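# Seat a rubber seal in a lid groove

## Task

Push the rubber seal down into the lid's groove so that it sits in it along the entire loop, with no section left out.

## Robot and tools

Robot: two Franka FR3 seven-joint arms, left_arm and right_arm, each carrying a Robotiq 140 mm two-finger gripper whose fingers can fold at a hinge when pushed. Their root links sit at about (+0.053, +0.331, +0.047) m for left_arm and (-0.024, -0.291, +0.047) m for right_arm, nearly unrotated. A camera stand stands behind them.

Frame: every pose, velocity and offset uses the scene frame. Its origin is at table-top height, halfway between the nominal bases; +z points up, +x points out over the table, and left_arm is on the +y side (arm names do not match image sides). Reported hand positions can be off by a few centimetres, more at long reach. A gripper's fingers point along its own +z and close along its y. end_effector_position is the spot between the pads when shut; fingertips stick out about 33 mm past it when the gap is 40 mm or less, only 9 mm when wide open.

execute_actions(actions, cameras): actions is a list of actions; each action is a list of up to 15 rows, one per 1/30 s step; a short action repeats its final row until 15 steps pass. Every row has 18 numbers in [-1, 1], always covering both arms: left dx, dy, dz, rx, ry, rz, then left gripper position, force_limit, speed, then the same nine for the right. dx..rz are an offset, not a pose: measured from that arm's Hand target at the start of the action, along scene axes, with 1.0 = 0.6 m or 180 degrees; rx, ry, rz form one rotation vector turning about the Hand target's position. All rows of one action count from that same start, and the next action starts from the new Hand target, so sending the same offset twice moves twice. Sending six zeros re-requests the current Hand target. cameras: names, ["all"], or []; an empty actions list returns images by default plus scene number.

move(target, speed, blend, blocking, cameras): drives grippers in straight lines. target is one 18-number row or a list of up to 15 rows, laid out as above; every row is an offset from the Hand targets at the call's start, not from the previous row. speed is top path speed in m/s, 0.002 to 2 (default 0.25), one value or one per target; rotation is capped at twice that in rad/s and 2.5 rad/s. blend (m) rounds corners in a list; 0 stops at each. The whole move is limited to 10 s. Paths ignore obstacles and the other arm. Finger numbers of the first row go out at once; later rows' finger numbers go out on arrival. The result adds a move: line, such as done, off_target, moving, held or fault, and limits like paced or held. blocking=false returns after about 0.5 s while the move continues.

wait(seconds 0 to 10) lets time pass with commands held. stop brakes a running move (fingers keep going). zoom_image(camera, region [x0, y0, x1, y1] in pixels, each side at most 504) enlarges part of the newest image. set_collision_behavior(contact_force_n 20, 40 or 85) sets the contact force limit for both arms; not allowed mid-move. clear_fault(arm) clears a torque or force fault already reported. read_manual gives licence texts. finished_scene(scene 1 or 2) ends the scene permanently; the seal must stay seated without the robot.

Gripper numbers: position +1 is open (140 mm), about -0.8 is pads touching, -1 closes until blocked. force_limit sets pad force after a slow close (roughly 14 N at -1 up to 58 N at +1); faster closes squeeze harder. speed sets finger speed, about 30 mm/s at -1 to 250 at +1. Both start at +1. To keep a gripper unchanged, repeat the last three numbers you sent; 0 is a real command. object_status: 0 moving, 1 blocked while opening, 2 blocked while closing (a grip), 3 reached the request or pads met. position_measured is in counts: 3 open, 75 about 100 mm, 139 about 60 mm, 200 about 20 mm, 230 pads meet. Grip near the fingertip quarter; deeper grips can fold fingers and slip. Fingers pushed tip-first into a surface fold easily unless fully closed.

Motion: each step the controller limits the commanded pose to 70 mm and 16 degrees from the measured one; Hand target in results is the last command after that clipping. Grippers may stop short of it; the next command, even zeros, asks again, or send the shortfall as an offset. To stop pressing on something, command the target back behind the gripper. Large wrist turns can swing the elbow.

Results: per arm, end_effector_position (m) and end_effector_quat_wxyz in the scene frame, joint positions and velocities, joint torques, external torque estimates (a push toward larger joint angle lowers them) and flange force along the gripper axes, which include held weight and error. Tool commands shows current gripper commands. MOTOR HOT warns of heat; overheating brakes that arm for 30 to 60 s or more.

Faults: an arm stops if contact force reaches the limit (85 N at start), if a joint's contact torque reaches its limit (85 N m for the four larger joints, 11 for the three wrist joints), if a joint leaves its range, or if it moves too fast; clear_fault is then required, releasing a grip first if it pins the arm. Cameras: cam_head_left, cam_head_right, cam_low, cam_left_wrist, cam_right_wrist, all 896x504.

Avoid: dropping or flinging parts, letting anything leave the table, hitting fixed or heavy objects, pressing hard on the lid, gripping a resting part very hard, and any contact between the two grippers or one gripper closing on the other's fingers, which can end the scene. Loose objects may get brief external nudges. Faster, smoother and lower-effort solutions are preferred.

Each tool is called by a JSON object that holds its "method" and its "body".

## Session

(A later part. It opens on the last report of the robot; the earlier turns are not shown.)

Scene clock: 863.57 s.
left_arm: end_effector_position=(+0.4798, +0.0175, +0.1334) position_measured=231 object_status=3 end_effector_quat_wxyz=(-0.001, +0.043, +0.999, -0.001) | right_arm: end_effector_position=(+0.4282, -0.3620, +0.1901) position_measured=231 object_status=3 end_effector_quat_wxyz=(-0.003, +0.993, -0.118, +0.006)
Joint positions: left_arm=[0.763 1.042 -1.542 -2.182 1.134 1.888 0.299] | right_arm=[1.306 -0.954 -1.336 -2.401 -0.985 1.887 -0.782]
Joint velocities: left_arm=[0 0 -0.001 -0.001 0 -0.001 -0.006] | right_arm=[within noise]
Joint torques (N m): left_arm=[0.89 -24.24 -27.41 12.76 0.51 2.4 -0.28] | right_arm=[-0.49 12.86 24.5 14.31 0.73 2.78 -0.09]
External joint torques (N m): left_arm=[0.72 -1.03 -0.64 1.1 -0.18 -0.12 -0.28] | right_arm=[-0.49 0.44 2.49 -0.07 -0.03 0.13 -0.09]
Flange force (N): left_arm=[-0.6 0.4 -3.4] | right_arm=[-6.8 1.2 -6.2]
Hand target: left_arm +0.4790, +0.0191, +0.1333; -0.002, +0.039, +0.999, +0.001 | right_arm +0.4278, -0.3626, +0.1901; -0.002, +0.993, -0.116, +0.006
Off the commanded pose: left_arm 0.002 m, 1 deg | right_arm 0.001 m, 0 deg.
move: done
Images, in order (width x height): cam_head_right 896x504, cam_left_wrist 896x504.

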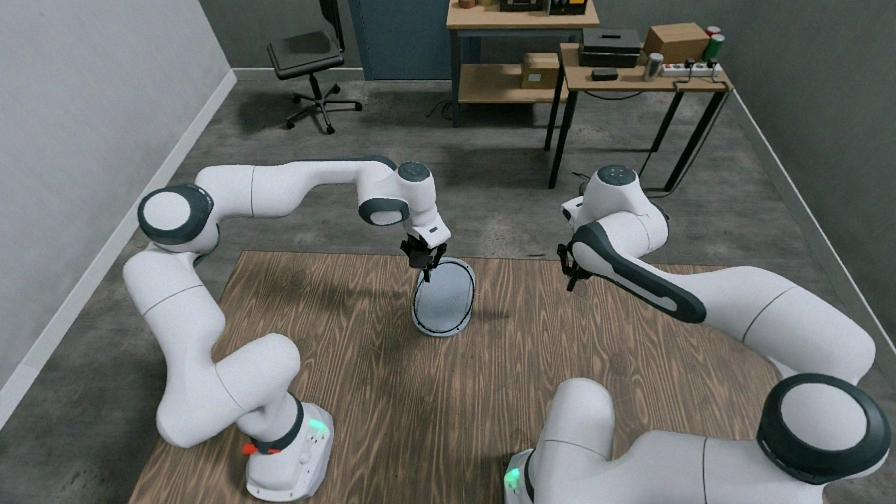

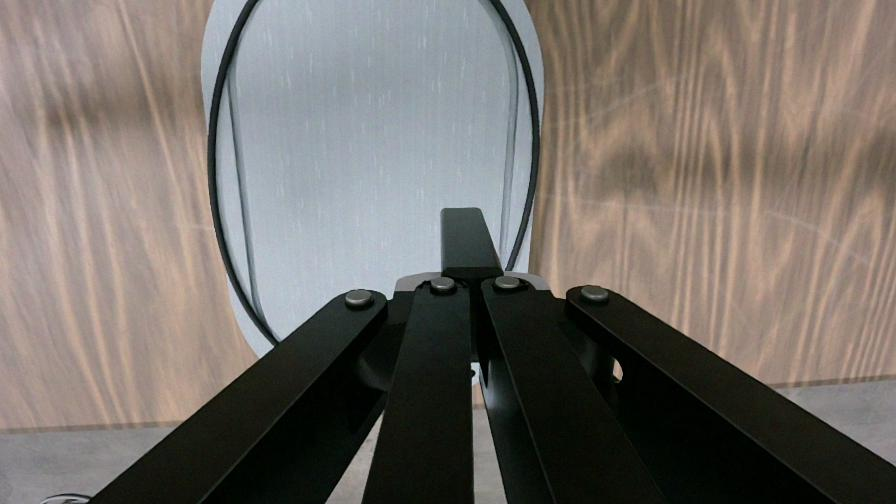

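{"method": "move", "body": {"target": [[0,0.3,0.1,0,0,0,-1,-0.5,-1,0,0,0.1,0,0,0.074,-1,-0.5,-1],[0,0.8,0.2,0,0,0,-1,-0.5,-1,0.1,0.57,0.1,0,0,0.074,-1,-0.5,-1]], "cameras": ["cam_right_wrist"]}}

{"method": "zoom_image", "body": {"camera": "cam_right_wrist", "region": [300, 0, 600, 250]}}

{"method": "move", "body": {"target": [0,0,0,0,0,0,-1,-0.5,-1,-0.22,0,0,0,0,0,-1,-0.5,-1], "cameras": ["cam_right_wrist"]}}

{"method": "zoom_image", "body": {"camera": "cam_right_wrist", "region": [300, 0, 600, 250]}}

Scene clock: 875.30 s.
left_arm: end_effector_position=(+0.4790, +0.4981, +0.2529) position_measured=231 object_status=3 end_effector_quat_wxyz=(-0.002, +0.036, +0.999, +0.000) | right_arm: end_effector_position=(+0.4885, -0.0205, +0.2498) position_measured=231 object_status=3 end_effector_quat_wxyz=(-0.003, +1.000, +0.003, +0.006)
Joint positions: left_arm=[1.899 1.343 -1.968 -2.272 1.136 1.424 1.173] | right_arm=[2.315 -0.655 -1.611 -1.951 -0.704 1.906 -0.617]
Joint velocities: left_arm=[0.001 0 -0.001 0 -0.001 -0.001 0.006] | right_arm=[within noise]
Joint torques (N m): left_arm=[0.45 -21.2 -28.12 10.62 0.91 2.29 0.13] | right_arm=[0.27 19.66 21.11 19.85 1.27 2.58 0.2]
External joint torques (N m): left_arm=[0.48 -0.17 -0.85 1.65 0.14 -0.16 0.13] | right_arm=[0.18 0.51 1.38 0.53 0.53 -0.08 0.21]
Flange force (N): left_arm=[-2.1 2.6 -4.0] | right_arm=[-2.8 0.6 -3.9]
Hand target: left_arm +0.4790, +0.4991, +0.2533; -0.002, +0.039, +0.999, +0.001 | right_arm +0.4878, -0.0206, +0.2501; -0.002, +1.000, +0.000, +0.005
Off the commanded pose: left_arm 0.001 m, 0 deg | right_arm 0.001 m, 0 deg.
move: done
Images, in order (width x height): cam_right_wrist 896x504.

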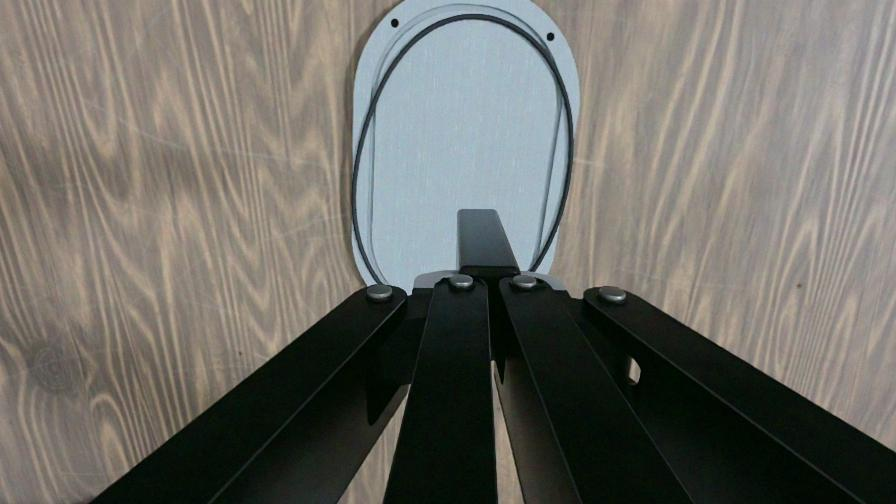

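Scaled by 1.680 from the camera's 896x504 image, which has a finer 1280x720 frame.

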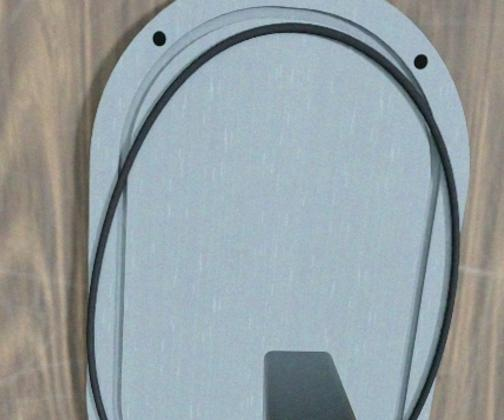

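Scene clock: 877.10 s.
left_arm: end_effector_position=(+0.4790, +0.4981, +0.2529) position_measured=231 object_status=3 end_effector_quat_wxyz=(-0.002, +0.037, +0.999, +0.000) | right_arm: end_effector_position=(+0.3561, -0.0212, +0.2501) position_measured=231 object_status=3 end_effector_quat_wxyz=(-0.002, +1.000, +0.004, +0.005)
Joint positions: left_arm=[1.899 1.343 -1.968 -2.272 1.136 1.424 1.176] | right_arm=[1.925 -0.673 -1.17 -2.333 -0.673 1.951 -0.443]
Joint velocities: left_arm=[within noise] | right_arm=[0 -0.001 0 -0.001 0.001 0 0.005]
Joint torques (N m): left_arm=[0.43 -21.23 -27.95 10.51 0.79 2.43 0.11] | right_arm=[-0.65 5.09 18.6 19.67 1.17 3.02 0.29]
External joint torques (N m): left_arm=[0.42 -0.15 -0.74 1.56 0.02 -0.01 0.11] | right_arm=[-0.47 0.99 2.22 -0.21 0.48 0.39 0.29]
Flange force (N): left_arm=[-2.2 2.3 -3.6] | right_arm=[-7.0 2.4 -3.5]
Hand target: left_arm +0.4790, +0.4991, +0.2533; -0.002, +0.039, +0.999, +0.001 | right_arm +0.3558, -0.0206, +0.2501; -0.002, +1.000, +0.000, +0.005
Off the commanded pose: left_arm 0.001 m, 0 deg | right_arm 0.001 m, 0 deg.
move: done
Images, in order (width x height): cam_right_wrist 896x504.

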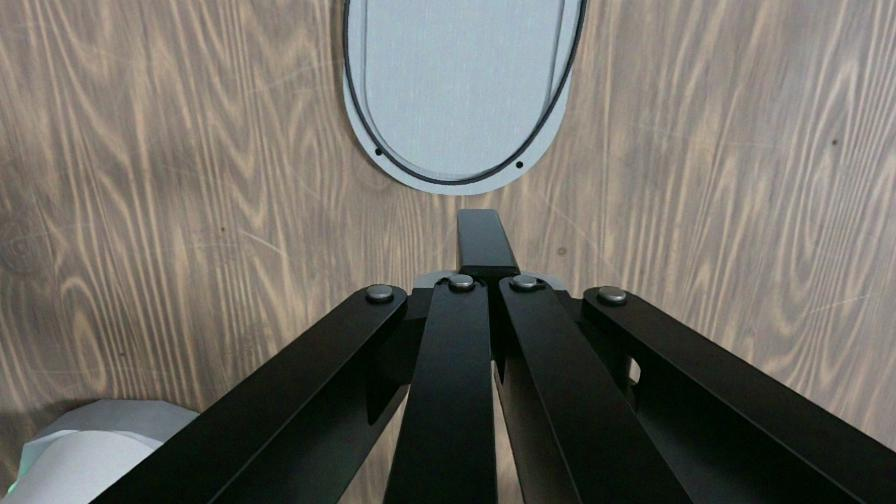

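Scaled by 1.680 from the camera's 896x504 image, which has a finer 1280x720 frame.

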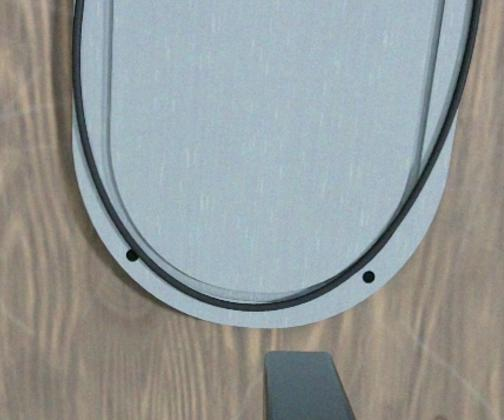

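{"method": "move", "body": {"target": [[0,0,0,0,0,0,-1,-0.5,-1,0.1888,-0.161,-0.325,0,0,-0.027,-1,-0.5,-1],[0,0,0,0,0,0,-1,-0.5,-1,0.1888,-0.161,-0.3477,0,0,-0.027,-1,-0.5,-1],[0,0,0,0,0,0,-1,-0.5,-1,0.1915,-0.1278,-0.3477,0,0,-0.027,-1,-0.5,-1],[0,0,0,0,0,0,-1,-0.5,-1,0.1922,-0.1278,-0.33,0,0,-0.027,-1,-0.5,-1],[0,0,0,0,0,0,-1,-0.5,-1,0.1922,-0.1187,-0.335,0,0,-0.027,-1,-0.5,-1],[0,0,0,0,0,0,-1,-0.5,-1,0.1922,-0.1187,-0.362,0,0,-0.027,-1,-0.5,-1],[0,0,0,0,0,0,-1,-0.5,-1,0.1922,-0.1187,-0.325,0,0,-0.027,-1,-0.5,-1]], "speed": [0.2,0.05,0.03,0.05,0.05,0.04,0.08]}}

{"method": "move", "body": {"target": [0,0,0,0,0,0,-1,-0.5,-1,-0.1,0.02,0.2,0,0,0,-1,-0.5,-1], "cameras": ["cam_right_wrist"]}}

{"method": "zoom_image", "body": {"camera": "cam_right_wrist", "region": [200, 0, 600, 300]}}

Scene clock: 907.50 s.
left_arm: end_effector_position=(+0.4790, +0.4981, +0.2529) position_measured=231 object_status=3 end_effector_quat_wxyz=(-0.002, +0.037, +0.999, +0.000) | right_arm: end_effector_position=(+0.4722, -0.0908, +0.0552) position_measured=231 object_status=3 end_effector_quat_wxyz=(-0.003, +0.999, -0.044, +0.007)
Joint positions: left_arm=[1.899 1.343 -1.968 -2.272 1.136 1.424 1.176] | right_arm=[2.344 -0.76 -1.967 -2.218 -1.002 2.29 -0.443]
Joint velocities: left_arm=[within noise] | right_arm=[-0.001 0 0 0 -0.001 -0.004 -0.005]
Joint torques (N m): left_arm=[0.47 -21.21 -27.88 10.5 0.8 2.46 0.17] | right_arm=[-0.67 24.51 22.48 13.79 1.12 2.5 -0.18]
External joint torques (N m): left_arm=[0.53 -0.11 -0.53 1.55 0.04 0 0.17] | right_arm=[-0.76 -0.07 2.7 -0.03 0.54 -0.15 -0.18]
Flange force (N): left_arm=[-2.1 2.6 -3.1] | right_arm=[-3.9 4.0 -10.4]
Hand target: left_arm +0.4790, +0.4991, +0.2533; -0.002, +0.039, +0.999, +0.001 | right_arm +0.4711, -0.0918, +0.0551; -0.002, +0.999, -0.042, +0.005
Off the commanded pose: left_arm 0.001 m, 0 deg | right_arm 0.001 m, 0 deg.
move: done

Scene clock: 908.97 s.
left_arm: end_effector_position=(+0.4790, +0.4981, +0.2529) position_measured=231 object_status=3 end_effector_quat_wxyz=(-0.002, +0.037, +0.999, +0.000) | right_arm: end_effector_position=(+0.4126, -0.0795, +0.1753) position_measured=231 object_status=3 end_effector_quat_wxyz=(-0.002, +0.999, -0.043, +0.008)
Joint positions: left_arm=[1.899 1.343 -1.968 -2.272 1.136 1.424 1.176] | right_arm=[1.951 -0.639 -1.442 -2.362 -0.776 2.125 -0.474]
Joint velocities: left_arm=[within noise] | right_arm=[0 0 0 -0.001 -0.001 -0.003 -0.002]
Joint torques (N m): left_arm=[0.46 -21.19 -27.88 10.5 0.8 2.44 0.15] | right_arm=[-0.65 8.53 19.24 17.91 1.15 2.67 -0.16]
External joint torques (N m): left_arm=[0.51 -0.14 -0.61 1.62 0.05 -0.01 0.15] | right_arm=[-0.69 -0.42 2.22 -0.06 0.5 0.02 -0.16]
Flange force (N): left_arm=[-2.3 2.6 -3.4] | right_arm=[-9.0 7.1 -9.4]
Hand target: left_arm +0.4790, +0.4991, +0.2533; -0.002, +0.039, +0.999, +0.001 | right_arm +0.4111, -0.0798, +0.1751; -0.002, +0.999, -0.042, +0.005
Off the commanded pose: left_arm 0.001 m, 0 deg | right_arm 0.002 m, 0 deg.
move: done
Images, in order (width x height): cam_right_wrist 896x504.

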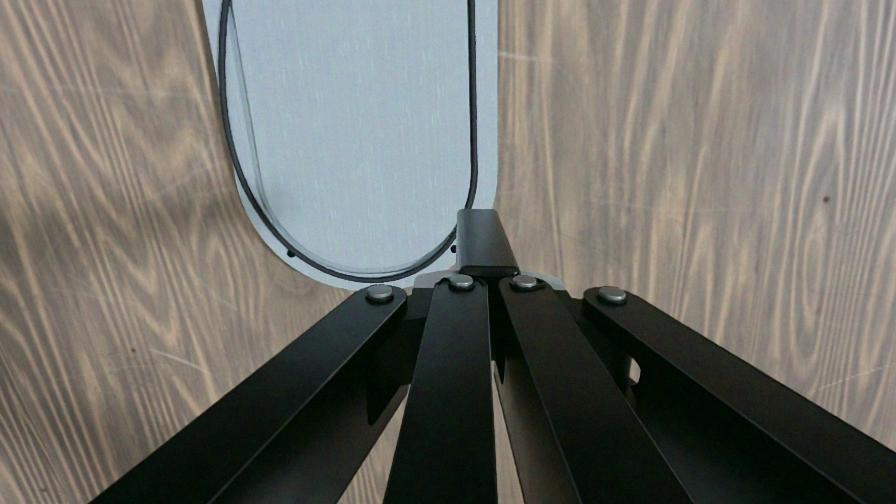

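Scaled by 1.260 from the camera's 896x504 image, which has a finer 1280x720 frame.

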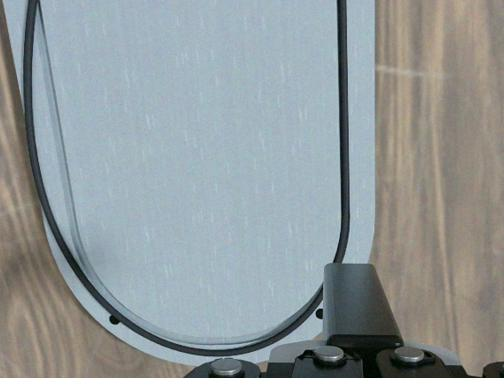

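{"method": "move", "body": {"target": [[0,0,0,0,0,0,-1,-0.5,-1,0.0415,-0.0108,-0.2035,0,0,0,-1,-0.5,-1],[0,0,0,0,0,0,-1,-0.5,-1,0.0415,-0.0108,-0.2368,0,0,0,-1,-0.5,-1],[0,0,0,0,0,0,-1,-0.5,-1,0.0415,-0.0108,-0.2035,0,0,0,-1,-0.5,-1],[0,0,0,0,0,0,-1,-0.5,-1,0.0665,-0.0138,-0.2035,0,0,0,-1,-0.5,-1],[0,0,0,0,0,0,-1,-0.5,-1,0.0665,-0.0138,-0.2368,0,0,0,-1,-0.5,-1],[0,0,0,0,0,0,-1,-0.5,-1,0.0665,-0.0138,-0.2035,0,0,0,-1,-0.5,-1],[0,0,0,0,0,0,-1,-0.5,-1,0.108,-0.0167,-0.2035,0,0,0,-1,-0.5,-1],[0,0,0,0,0,0,-1,-0.5,-1,0.108,-0.0167,-0.2368,0,0,0,-1,-0.5,-1],[0,0,0,0,0,0,-1,-0.5,-1,0.108,-0.0167,-0.2035,0,0,0,-1,-0.5,-1]], "speed": [0.1,0.05,0.06,0.06,0.05,0.06,0.06,0.05,0.06]}}

{"method": "move", "body": {"target": [[0,0,0,0,0,0,-1,-0.5,-1,0.0498,-0.0035,0,0,0,0,-1,-0.5,-1],[0,0,0,0,0,0,-1,-0.5,-1,0.0498,-0.0035,-0.031,0,0,0,-1,-0.5,-1],[0,0,0,0,0,0,-1,-0.5,-1,0.0498,-0.0035,0,0,0,0,-1,-0.5,-1],[0,0,0,0,0,0,-1,-0.5,-1,0.0915,-0.0065,0,0,0,0,-1,-0.5,-1],[0,0,0,0,0,0,-1,-0.5,-1,0.0915,-0.0065,-0.031,0,0,0,-1,-0.5,-1],[0,0,0,0,0,0,-1,-0.5,-1,0.0915,-0.0065,0,0,0,0,-1,-0.5,-1]], "speed": 0.06}}

{"method": "move", "body": {"target": [0,0,0,0,0,0,-1,-0.5,-1,-0.12,0.08,0.2,0,0,0,-1,-0.5,-1], "cameras": ["cam_right_wrist","cam_head_right"]}}

{"method": "zoom_image", "body": {"camera": "cam_right_wrist", "region": [250, 0, 600, 280]}}

{"method": "zoom_image", "body": {"camera": "cam_head_right", "region": [380, 250, 520, 380]}}

Scene clock: 939.50 s.
left_arm: end_effector_position=(+0.4790, +0.4981, +0.2529) position_measured=231 object_status=3 end_effector_quat_wxyz=(-0.002, +0.037, +0.999, +0.000) | right_arm: end_effector_position=(+0.4769, -0.0888, +0.0530) position_measured=231 object_status=3 end_effector_quat_wxyz=(-0.003, +0.999, -0.043, +0.007)
Joint positions: left_arm=[1.899 1.343 -1.968 -2.272 1.136 1.424 1.176] | right_arm=[2.372 -0.755 -1.992 -2.201 -0.988 2.298 -0.453]
Joint velocities: left_arm=[within noise] | right_arm=[-0.001 0 0.001 0 0 -0.003 -0.003]
Joint torques (N m): left_arm=[0.53 -21.25 -27.88 10.55 0.82 2.46 0.15] | right_arm=[-0.68 25.25 21.98 13.96 1.11 2.51 -0.09]
External joint torques (N m): left_arm=[0.42 -0.27 -0.71 1.53 0.04 0.02 0.15] | right_arm=[-0.75 -0.16 2.38 -0.05 0.53 -0.15 -0.09]
Flange force (N): left_arm=[-2.3 2.3 -3.5] | right_arm=[-3.4 3.5 -9.1]
Hand target: left_arm +0.4790, +0.4991, +0.2533; -0.002, +0.039, +0.999, +0.001 | right_arm +0.4759, -0.0898, +0.0530; -0.002, +0.999, -0.042, +0.005
Off the commanded pose: left_arm 0.001 m, 0 deg | right_arm 0.001 m, 0 deg.
move: done

Scene clock: 943.90 s.
left_arm: end_effector_position=(+0.4790, +0.4981, +0.2529) position_measured=231 object_status=3 end_effector_quat_wxyz=(-0.002, +0.037, +0.999, +0.000) | right_arm: end_effector_position=(+0.5318, -0.0928, +0.0528) position_measured=231 object_status=3 end_effector_quat_wxyz=(-0.003, +0.999, -0.043, +0.007)
Joint positions: left_arm=[1.899 1.343 -1.968 -2.272 1.136 1.424 1.176] | right_arm=[2.451 -0.849 -2.043 -2.017 -0.99 2.219 -0.528]
Joint velocities: left_arm=[within noise] | right_arm=[-0.002 0.001 0 0 0.001 -0.005 -0.003]
Joint torques (N m): left_arm=[0.43 -21.26 -27.96 10.55 0.8 2.45 0.09] | right_arm=[-0.66 30.66 24.32 13.87 1.17 2.57 -0.19]
External joint torques (N m): left_arm=[0.47 -0.2 -0.78 1.65 0.04 0.02 0.09] | right_arm=[-0.74 -0.27 2.47 -0.3 0.55 -0.09 -0.19]
Flange force (N): left_arm=[-2.3 2.4 -3.8] | right_arm=[-3.6 3.3 -7.0]
Hand target: left_arm +0.4790, +0.4991, +0.2533; -0.002, +0.039, +0.999, +0.001 | right_arm +0.5308, -0.0937, +0.0530; -0.002, +0.999, -0.042, +0.005
Off the commanded pose: left_arm 0.001 m, 0 deg | right_arm 0.001 m, 0 deg.
move: done

Scene clock: 945.23 s.
left_arm: end_effector_position=(+0.4790, +0.4981, +0.2529) position_measured=231 object_status=3 end_effector_quat_wxyz=(-0.002, +0.037, +0.999, +0.000) | right_arm: end_effector_position=(+0.4599, -0.0445, +0.1730) position_measured=231 object_status=3 end_effector_quat_wxyz=(-0.004, +0.999, -0.039, +0.007)
Joint positions: left_arm=[1.899 1.343 -1.968 -2.272 1.136 1.424 1.176] | right_arm=[2.235 -0.64 -1.664 -2.169 -0.764 2.104 -0.498]
Joint velocities: left_arm=[within noise] | right_arm=[-0.001 0 0.002 0 0.003 -0.004 0.004]
Joint torques (N m): left_arm=[0.47 -21.24 -27.96 10.48 0.8 2.45 0.16] | right_arm=[-0.7 17.55 20.77 17.87 1.22 2.6 0.17]
External joint torques (N m): left_arm=[0.41 -0.2 -0.72 1.47 0.03 0.01 0.16] | right_arm=[-0.48 0.81 2.47 -0.37 0.56 -0.04 0.17]
Flange force (N): left_arm=[-2.1 2.3 -3.4] | right_arm=[-10.4 6.9 -8.7]
Hand target: left_arm +0.4790, +0.4991, +0.2533; -0.002, +0.039, +0.999, +0.001 | right_arm +0.4588, -0.0457, +0.1730; -0.002, +0.999, -0.042, +0.005
Off the commanded pose: left_arm 0.001 m, 0 deg | right_arm 0.002 m, 0 deg.
move: done
Images, in order (width x height): cam_head_right 896x504, cam_right_wrist 896x504.

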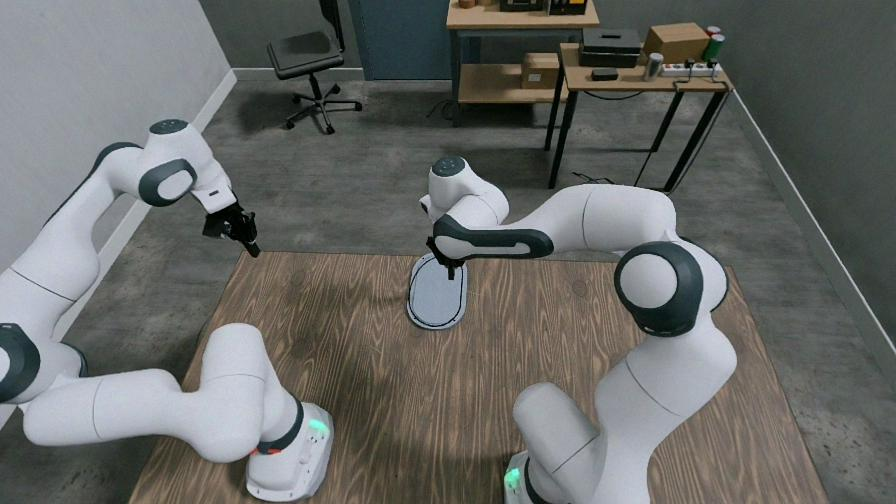

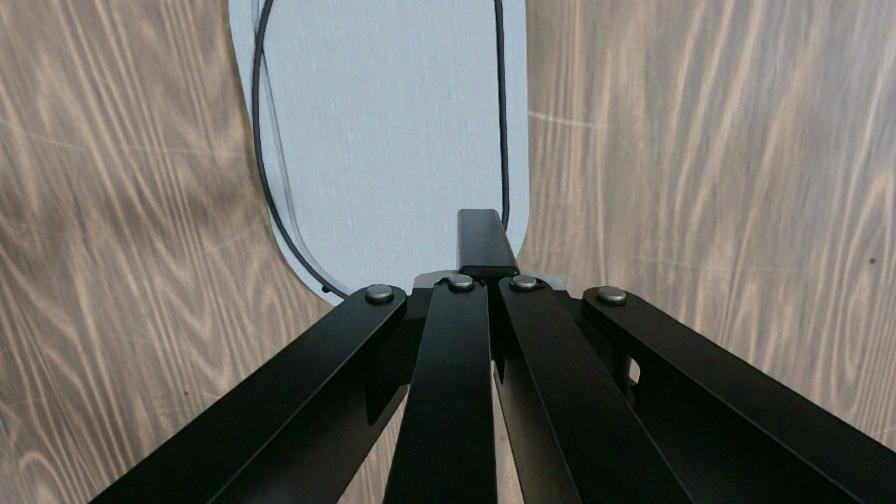

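Scaled by 1.440 from the camera's 896x504 image, which has a finer 1280x720 frame.

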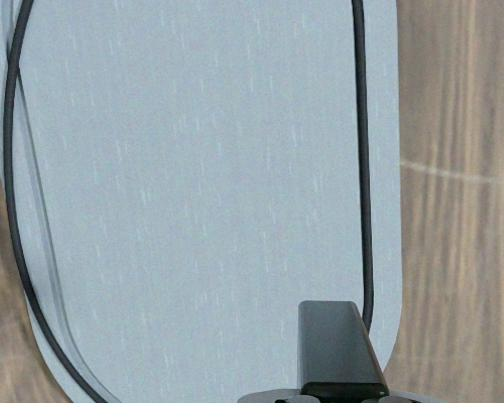

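Scaled by 3.600 from the camera's 896x504 image, which has a finer 1280x720 frame.

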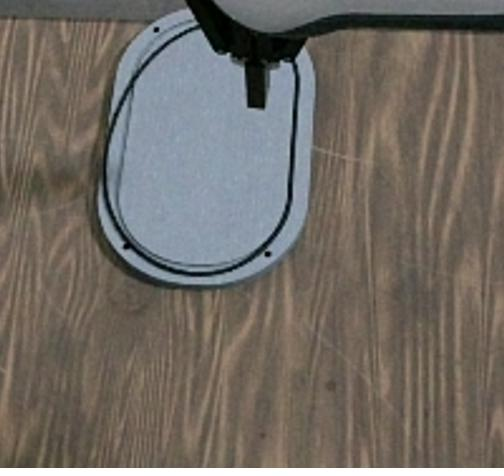

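{"method": "move", "body": {"target": [[0,0,0,0,0,0,-1,-0.5,-1,0.0354,0.07,-0.205,0,0,0,-1,-0.5,-1],[0,0,0,0,0,0,-1,-0.5,-1,0.0354,0.07,-0.232,0,0,0,-1,-0.5,-1],[0,0,0,0,0,0,-1,-0.5,-1,-0.08,0.03,-0.232,0,0,0,-1,-0.5,-1],[0,0,0,0,0,0,-1,-0.5,-1,-0.075,0.03,-0.205,0,0,0,-1,-0.5,-1],[0,0,0,0,0,0,-1,-0.5,-1,0.025,0.03,0.13,0,0,0,-1,-0.5,-1]], "speed": [0.1,0.04,0.05,0.05,0.15], "cameras": ["cam_right_wrist","cam_head_right"]}}

{"method": "zoom_image", "body": {"camera": "cam_head_right", "region": [380, 250, 520, 380]}}

Scene clock: 961.77 s.
left_arm: end_effector_position=(+0.4790, +0.4981, +0.2529) position_measured=231 object_status=3 end_effector_quat_wxyz=(-0.002, +0.037, +0.999, +0.000) | right_arm: end_effector_position=(+0.4744, -0.0274, +0.2508) position_measured=231 object_status=3 end_effector_quat_wxyz=(-0.002, +0.999, -0.044, +0.007)
Joint positions: left_arm=[1.899 1.343 -1.968 -2.272 1.136 1.424 1.176] | right_arm=[2.241 -0.585 -1.572 -2.014 -0.643 1.948 -0.549]
Joint velocities: left_arm=[within noise] | right_arm=[0 0 -0.001 0 0.001 -0.002 -0.005]
Joint torques (N m): left_arm=[0.47 -21.27 -27.92 10.55 0.8 2.45 0.12] | right_arm=[-0.32 15.1 20.01 20.72 0.82 2.48 -0.15]
External joint torques (N m): left_arm=[0.57 -0.19 -0.67 1.66 0.04 0 0.12] | right_arm=[-0.38 -0.38 2.3 0.5 0.11 -0.17 -0.15]
Flange force (N): left_arm=[-2.2 2.6 -3.5] | right_arm=[-7.3 6.5 -6.2]
Hand target: left_arm +0.4790, +0.4991, +0.2533; -0.002, +0.039, +0.999, +0.001 | right_arm +0.4738, -0.0277, +0.2510; -0.002, +0.999, -0.042, +0.005
Off the commanded pose: left_arm 0.001 m, 0 deg | right_arm 0.001 m, 0 deg.
move: done
Images, in order (width x height): cam_head_right 896x504, cam_right_wrist 896x504.

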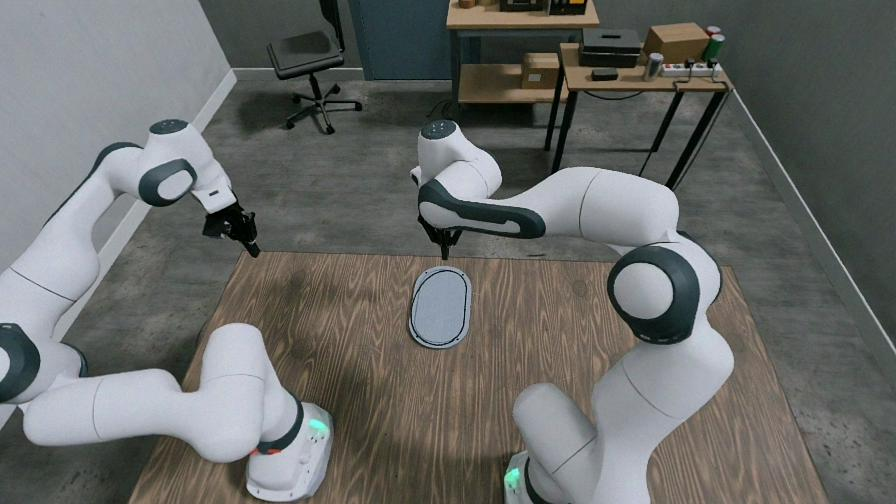

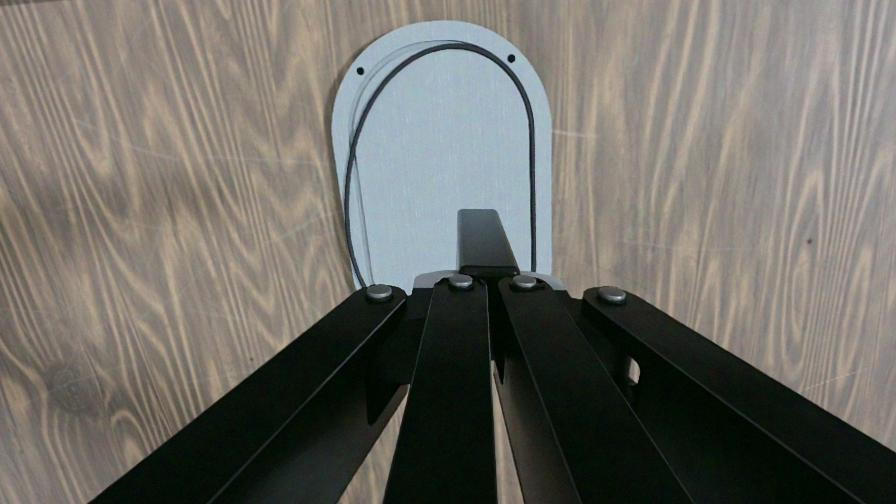

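Scaled by 3.600 from the camera's 896x504 image, which has a finer 1280x720 frame.

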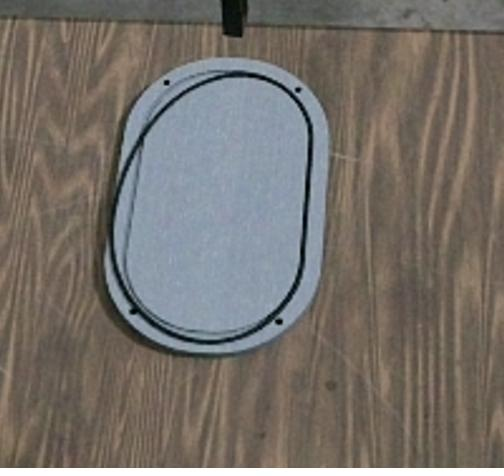

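{"method": "move", "body": {"target": [[0,0,0,0,0,0,-1,-0.5,-1,0,-0.55,-0.1,0,0,0,-1,-0.5,-1],[-0.065,-0.72,-0.155,0,0,0.025,-1,-0.5,-1,0,-0.55,-0.1,0,0,0,-1,-0.5,-1]], "cameras": ["cam_left_wrist"]}}

{"method": "zoom_image", "body": {"camera": "cam_left_wrist", "region": [200, 0, 704, 300]}}

Scene clock: 978.77 s.
left_arm: end_effector_position=(+0.4396, +0.0683, +0.1599) position_measured=231 object_status=3 end_effector_quat_wxyz=(-0.002, +0.004, +1.000, +0.002) | right_arm: end_effector_position=(+0.4736, -0.3576, +0.1906) position_measured=231 object_status=3 end_effector_quat_wxyz=(-0.003, +0.999, -0.044, +0.005)
Joint positions: left_arm=[1.009 0.991 -1.703 -2.372 1.06 1.888 0.244] | right_arm=[1.465 -0.885 -1.443 -2.263 -0.95 1.916 -0.954]
Joint velocities: left_arm=[0 0 0.002 0 -0.001 0 -0.006] | right_arm=[within noise]
Joint torques (N m): left_arm=[0.01 -16.73 -24.24 14.82 0.61 2.76 -0.25] | right_arm=[-0.03 15.44 24.93 15.56 0.79 2.83 -0.15]
External joint torques (N m): left_arm=[-0.01 -0.25 -0.02 1.68 -0.09 0.23 -0.25] | right_arm=[-0.02 0.32 2.18 0.52 0.03 0.17 -0.15]
Flange force (N): left_arm=[-4.0 -3.5 -0.8] | right_arm=[-3.4 0.0 -5.5]
Hand target: left_arm +0.4400, +0.0671, +0.1603; -0.002, +0.000, +1.000, +0.001 | right_arm +0.4738, -0.3577, +0.1910; -0.002, +0.999, -0.042, +0.005
Off the commanded pose: left_arm 0.001 m, 1 deg | right_arm 0.000 m, 0 deg.
move: done
Images, in order (width x height): cam_left_wrist 896x504.

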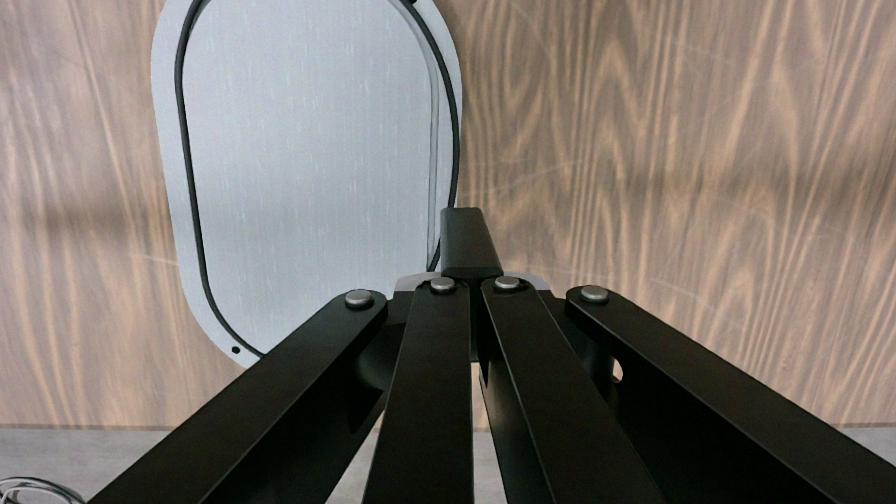

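Scaled by 1.000.

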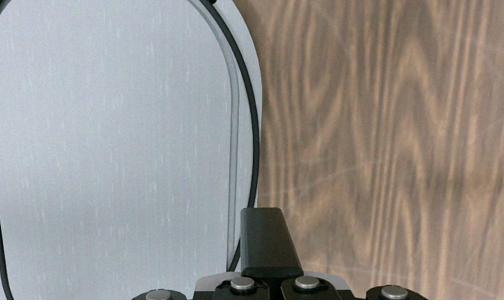

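{"method": "move", "body": {"target": [[-0.044,0.0215,-0.1588,0,0,0,-1,-0.5,-1,0,0,0,0,0,0,-1,-0.5,-1],[-0.044,0.0215,-0.1858,0,0,0,-1,-0.5,-1,0,0,0,0,0,0,-1,-0.5,-1],[-0.044,-0.0105,-0.1858,0,0,0,-1,-0.5,-1,0,0,0,0,0,0,-1,-0.5,-1],[-0.044,-0.0105,-0.17,0,0,0,-1,-0.5,-1,0,0,0,0,0,0,-1,-0.5,-1],[-0.044,-0.025,-0.17,0,0,0,-1,-0.5,-1,0,0,0,0,0,0,-1,-0.5,-1],[-0.044,-0.025,-0.198,0,0,0,-1,-0.5,-1,0,0,0,0,0,0,-1,-0.5,-1],[-0.044,-0.025,-0.16,0,0,0,-1,-0.5,-1,0,0,0,0,0,0,-1,-0.5,-1],[0,0,0,0,0,0,-1,-0.5,-1,0,0,0,0,0,0,-1,-0.5,-1]], "speed": [0.15,0.05,0.03,0.05,0.05,0.04,0.08,0.15], "cameras": ["cam_left_wrist"]}}

{"method": "zoom_image", "body": {"camera": "cam_left_wrist", "region": [200, 0, 704, 300]}}

Scene clock: 1001.77 s.
left_arm: end_effector_position=(+0.4399, +0.0666, +0.1597) position_measured=231 object_status=3 end_effector_quat_wxyz=(-0.001, -0.003, +1.000, +0.001) | right_arm: end_effector_position=(+0.4736, -0.3576, +0.1906) position_measured=231 object_status=3 end_effector_quat_wxyz=(-0.003, +0.999, -0.044, +0.005)
Joint positions: left_arm=[1.006 0.993 -1.702 -2.372 1.065 1.891 0.227] | right_arm=[1.465 -0.885 -1.443 -2.263 -0.95 1.916 -0.954]
Joint velocities: left_arm=[0.001 0 -0.001 0.001 0 -0.001 0.006] | right_arm=[within noise]
Joint torques (N m): left_arm=[0.75 -16.14 -25.04 15.08 0.48 2.34 0.12] | right_arm=[-0.02 15.51 24.98 15.6 0.77 2.82 -0.11]
External joint torques (N m): left_arm=[0.65 0.34 -0.85 1.95 -0.22 -0.19 0.11] | right_arm=[-0.05 0.38 2.17 0.51 0 0.14 -0.11]
Flange force (N): left_arm=[-3.1 0.1 -4.8] | right_arm=[-3.5 0.0 -5.5]
Hand target: left_arm +0.4400, +0.0671, +0.1603; -0.002, +0.000, +1.000, +0.001 | right_arm +0.4738, -0.3577, +0.1910; -0.002, +0.999, -0.042, +0.005
Off the commanded pose: left_arm 0.001 m, 0 deg | right_arm 0.000 m, 0 deg.
move: done
Images, in order (width x height): cam_left_wrist 896x504.

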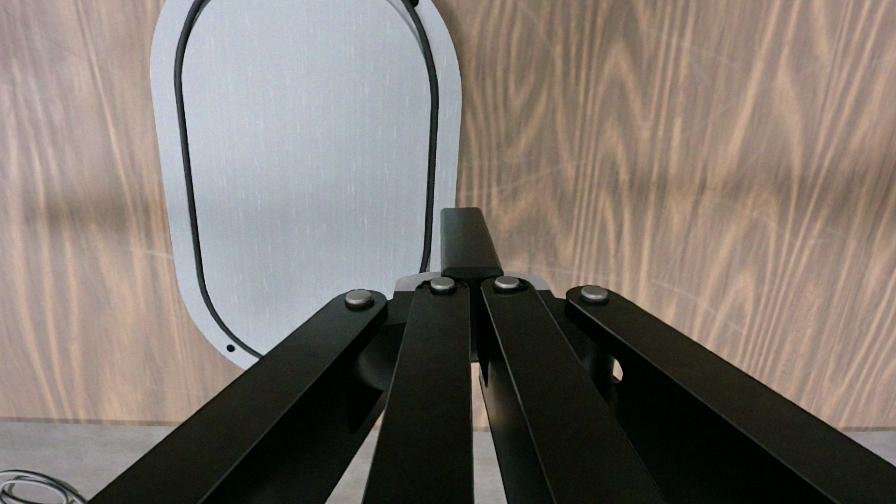

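Scaled by 1.000.

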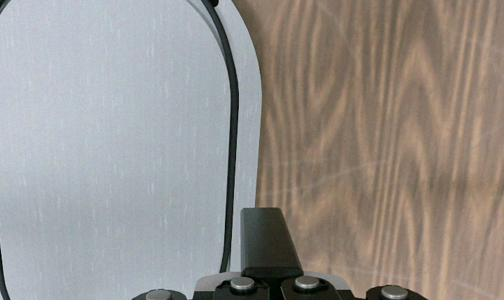

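{"method": "move", "body": {"target": [[-0.083,-0.023,-0.165,0,0,0,-1,-0.5,-1,0,0,0,0,0,0,-1,-0.5,-1],[-0.083,-0.023,-0.197,0,0,0,-1,-0.5,-1,0,0,0,0,0,0,-1,-0.5,-1],[-0.083,-0.023,-0.165,0,0,0,-1,-0.5,-1,0,0,0,0,0,0,-1,-0.5,-1],[0,-0.033,-0.165,0,0,0,-1,-0.5,-1,0,0,0,0,0,0,-1,-0.5,-1],[0,-0.033,-0.197,0,0,0,-1,-0.5,-1,0,0,0,0,0,0,-1,-0.5,-1],[0,-0.033,-0.165,0,0,0,-1,-0.5,-1,0,0,0,0,0,0,-1,-0.5,-1],[0.042,-0.039,-0.165,0,0,0,-1,-0.5,-1,0,0,0,0,0,0,-1,-0.5,-1],[0.042,-0.039,-0.197,0,0,0,-1,-0.5,-1,0,0,0,0,0,0,-1,-0.5,-1],[0.042,-0.039,-0.165,0,0,0,-1,-0.5,-1,0,0,0,0,0,0,-1,-0.5,-1]], "speed": [0.1,0.05,0.06,0.06,0.05,0.06,0.06,0.05,0.06]}}

{"method": "move", "body": {"target": [[0.042,-0.005,0,0,0,0,-1,-0.5,-1,0,0,0,0,0,0,-1,-0.5,-1],[0.042,-0.005,-0.032,0,0,0,-1,-0.5,-1,0,0,0,0,0,0,-1,-0.5,-1],[0.042,-0.005,0.03,0,0,0,-1,-0.5,-1,0,0,0,0,0,0,-1,-0.5,-1],[0,0.3,0.2,0,0,0,-1,-0.5,-1,0,0,0,0,0,0,-1,-0.5,-1],[0,0.8,0.2,0,0,0,-1,-0.5,-1,-0.02,0.55,0.1,0,0,0,-1,-0.5,-1]], "speed": [0.06,0.05,0.1,0.25,0.25], "cameras": ["cam_right_wrist","cam_head_right"]}}

{"method": "zoom_image", "body": {"camera": "cam_right_wrist", "region": [300, 0, 600, 280]}}

{"method": "zoom_image", "body": {"camera": "cam_head_right", "region": [380, 250, 520, 380]}}

Scene clock: 1024.37 s.
left_arm: end_effector_position=(+0.4662, +0.0421, +0.0613) position_measured=231 object_status=3 end_effector_quat_wxyz=(-0.001, -0.003, +1.000, -0.002) | right_arm: end_effector_position=(+0.4736, -0.3576, +0.1906) position_measured=231 object_status=3 end_effector_quat_wxyz=(-0.003, +0.999, -0.044, +0.005)
Joint positions: left_arm=[0.779 1.033 -1.389 -2.281 1.24 2.042 0.175] | right_arm=[1.465 -0.885 -1.443 -2.263 -0.95 1.916 -0.954]
Joint velocities: left_arm=[0 -0.001 -0.001 -0.001 0 -0.005 0.002] | right_arm=[within noise]
Joint torques (N m): left_arm=[0.87 -23.88 -26.51 11.08 0.39 2.32 0.15] | right_arm=[-0.08 15.42 24.98 15.61 0.78 2.83 -0.16]
External joint torques (N m): left_arm=[0.94 -0.47 -0.9 1.23 -0.26 -0.23 0.15] | right_arm=[-0.03 0.3 2.2 0.51 0.02 0.16 -0.16]
Flange force (N): left_arm=[-1.8 1.4 -4.6] | right_arm=[-3.6 0.1 -5.5]
Hand target: left_arm +0.4652, +0.0437, +0.0613; -0.002, +0.000, +1.000, +0.001 | right_arm +0.4738, -0.3577, +0.1910; -0.002, +0.999, -0.042, +0.005
Off the commanded pose: left_arm 0.002 m, 0 deg | right_arm 0.000 m, 0 deg.
move: done

Scene clock: 1031.27 s.
left_arm: end_effector_position=(+0.4654, +0.5227, +0.1815) position_measured=231 object_status=3 end_effector_quat_wxyz=(-0.001, -0.004, +1.000, +0.000) | right_arm: end_effector_position=(+0.4624, -0.0277, +0.2508) position_measured=231 object_status=3 end_effector_quat_wxyz=(-0.003, +0.999, -0.040, +0.006)
Joint positions: left_arm=[2.015 1.312 -1.814 -2.374 1.218 1.591 1.159] | right_arm=[2.192 -0.566 -1.529 -2.054 -0.623 1.965 -0.557]
Joint velocities: left_arm=[-0.001 0 -0.001 0 0.001 0 0.005] | right_arm=[within noise]
Joint torques (N m): left_arm=[0.38 -19.74 -27.46 10.02 0.86 2.34 0.13] | right_arm=[0.23 14.04 18.37 20.99 1.25 2.66 0.33]
External joint torques (N m): left_arm=[0.35 -0.17 -0.23 1.65 0.08 -0.1 0.13] | right_arm=[0.1 0.73 1.27 0.62 0.53 0.01 0.34]
Flange force (N): left_arm=[-3.4 2.7 -2.1] | right_arm=[-3.5 0.9 -4.1]
Hand target: left_arm +0.4652, +0.5237, +0.1813; -0.002, +0.000, +1.000, +0.001 | right_arm +0.4618, -0.0277, +0.2510; -0.002, +0.999, -0.042, +0.005
Off the commanded pose: left_arm 0.001 m, 0 deg | right_arm 0.001 m, 0 deg.
move: done
Images, in order (width x height): cam_head_right 896x504, cam_right_wrist 896x504.

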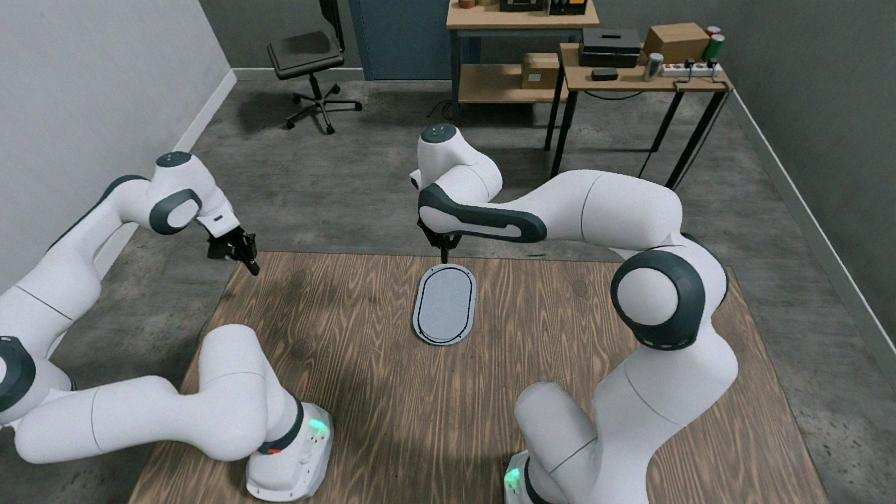

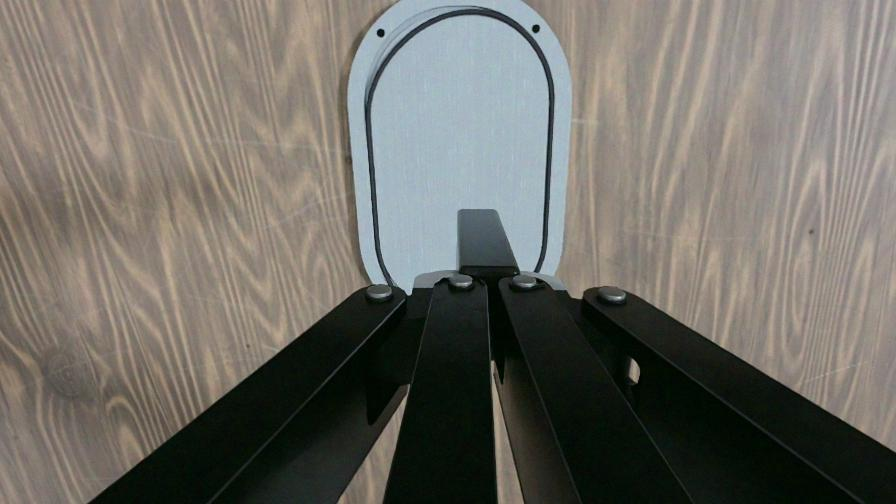

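Scaled by 1.680 from the camera's 896x504 image, which has a finer 1280x720 frame.

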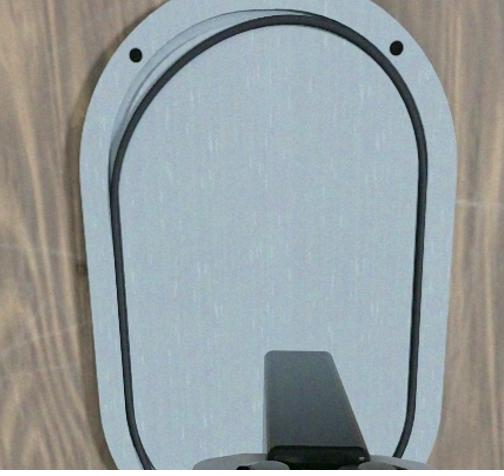

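Scaled by 3.600 from the camera's 896x504 image, which has a finer 1280x720 frame.

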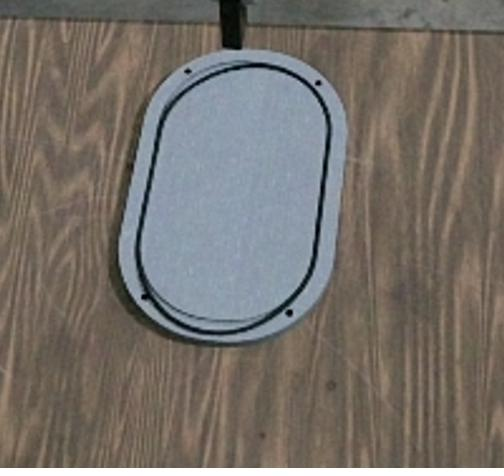

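{"method": "move", "body": {"target": [[0,0,0,0,0,0,-1,-0.5,-1,-0.2735,0.026,-0.185,0,0,0.511,-1,-0.5,-1],[0,0,0,0,0,0,-1,-0.5,-1,-0.2735,0.026,-0.3267,0,0,0.511,-1,-0.5,-1]], "speed": [0.4,0.15], "cameras": ["cam_right_wrist"]}}

Scene clock: 1049.50 s.
left_arm: end_effector_position=(+0.4654, +0.5227, +0.1815) position_measured=231 object_status=3 end_effector_quat_wxyz=(-0.001, -0.002, +1.000, +0.000) | right_arm: end_effector_position=(+0.2971, -0.0138, +0.0548) position_measured=231 object_status=3 end_effector_quat_wxyz=(-0.004, +0.723, +0.691, +0.000)
Joint positions: left_arm=[2.015 1.312 -1.814 -2.374 1.218 1.591 1.161] | right_arm=[2.248 -1.12 -1.657 -2.53 -1.36 1.991 -1.521]
Joint velocities: left_arm=[within noise] | right_arm=[-0.001 -0.001 0 0 0.001 0.002 0.006]
Joint torques (N m): left_arm=[0.48 -19.75 -27.45 10.07 0.82 2.46 0.11] | right_arm=[0.21 16.84 24.85 7.39 0.3 2.96 0.18]
External joint torques (N m): left_arm=[0.48 -0.14 -0.14 1.7 0.05 0.01 0.11] | right_arm=[0.17 0.22 1.63 0.88 -0.51 0.3 0.18]
Flange force (N): left_arm=[-3.2 2.8 -1.9] | right_arm=[1.4 0.3 -2.8]
Hand target: left_arm +0.4652, +0.5237, +0.1813; -0.002, +0.000, +1.000, +0.001 | right_arm +0.2977, -0.0121, +0.0550; -0.005, +0.724, +0.689, +0.002
Off the commanded pose: left_arm 0.001 m, 0 deg | right_arm 0.002 m, 0 deg.
move: done
Images, in order (width x height): cam_right_wrist 896x504.

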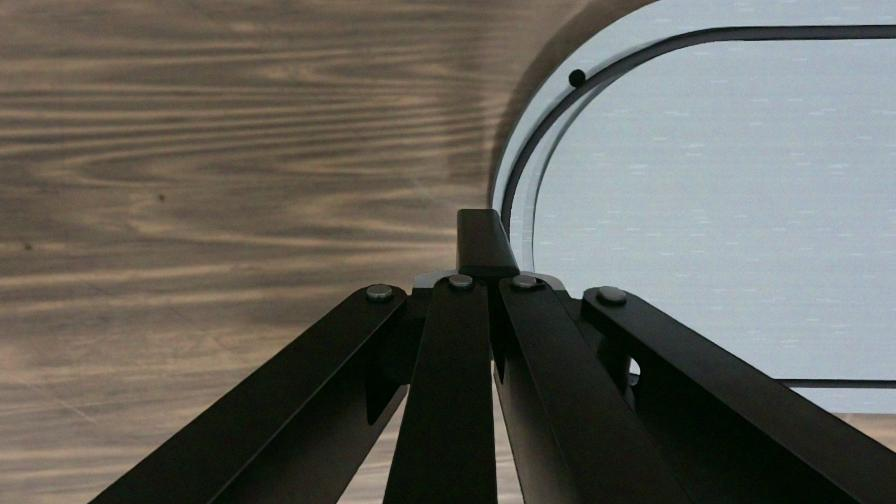

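{"method": "move", "body": {"target": [[0,0,0,0,0,0,-1,-0.5,-1,0,0,-0.023,0,0,0,-1,-0.5,-1],[0,0,0,0,0,0,-1,-0.5,-1,0.032,-0.002,-0.023,0,0,0,-1,-0.5,-1],[0,0,0,0,0,0,-1,-0.5,-1,0.032,-0.002,-0.005,0,0,0,-1,-0.5,-1],[0,0,0,0,0,0,-1,-0.5,-1,0.0455,-0.002,-0.005,0,0,0,-1,-0.5,-1],[0,0,0,0,0,0,-1,-0.5,-1,0.0455,-0.002,-0.0367,0,0,0,-1,-0.5,-1],[0,0,0,0,0,0,-1,-0.5,-1,0.0455,-0.002,0,0,0,0,-1,-0.5,-1],[0,0,0,0,0,0,-1,-0.5,-1,0.02,-0.05,0.08,0,0,0,-1,-0.5,-1]], "speed": [0.05,0.03,0.05,0.05,0.04,0.08,0.1], "cameras": ["cam_right_wrist"]}}

{"method": "zoom_image", "body": {"camera": "cam_right_wrist", "region": [440, 0, 840, 300]}}

Scene clock: 1064.70 s.
left_arm: end_effector_position=(+0.4654, +0.5227, +0.1815) position_measured=231 object_status=3 end_effector_quat_wxyz=(-0.001, -0.002, +1.000, +0.000) | right_arm: end_effector_position=(+0.3106, -0.0411, +0.1030) position_measured=231 object_status=3 end_effector_quat_wxyz=(-0.005, +0.726, +0.688, +0.004)
Joint positions: left_arm=[2.015 1.312 -1.814 -2.374 1.218 1.591 1.161] | right_arm=[2.089 -1.114 -1.503 -2.56 -1.252 1.925 -1.617]
Joint velocities: left_arm=[within noise] | right_arm=[-0.001 0 -0.001 0.001 0.001 -0.002 -0.005]
Joint torques (N m): left_arm=[0.45 -19.78 -27.45 9.99 0.83 2.45 0.11] | right_arm=[-0.66 14.69 25.24 8.85 1.33 2.62 -0.04]
External joint torques (N m): left_arm=[0.41 -0.17 -0.12 1.58 0.05 0 0.11] | right_arm=[-0.72 0.27 2.59 0.1 0.5 -0.06 -0.04]
Flange force (N): left_arm=[-3.1 2.6 -1.7] | right_arm=[-4.5 -3.0 -9.9]
Hand target: left_arm +0.4652, +0.5237, +0.1813; -0.002, +0.000, +1.000, +0.001 | right_arm +0.3097, -0.0421, +0.1030; -0.005, +0.724, +0.689, +0.002
Off the commanded pose: left_arm 0.001 m, 0 deg | right_arm 0.001 m, 0 deg.
move: done
Images, in order (width x height): cam_right_wrist 896x504.

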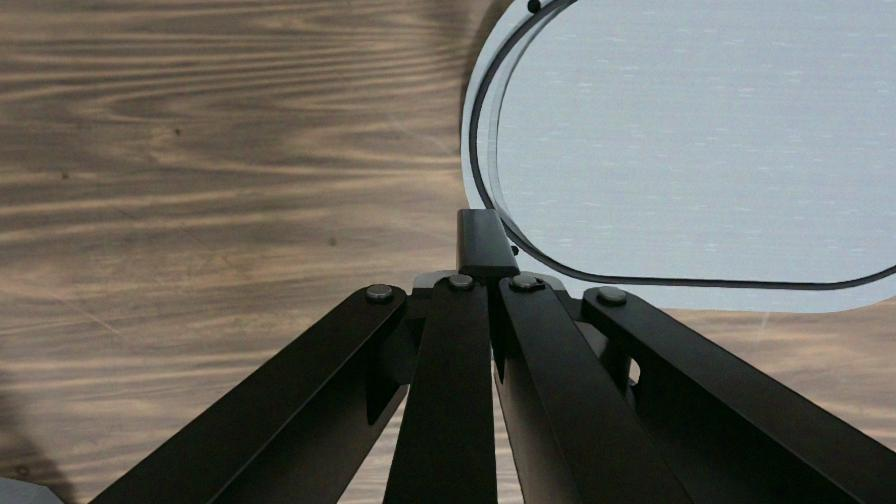

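Scaled by 1.260 from the camera's 896x504 image, which has a finer 1280x720 frame.

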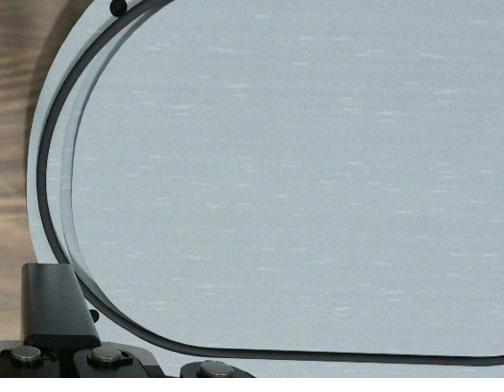

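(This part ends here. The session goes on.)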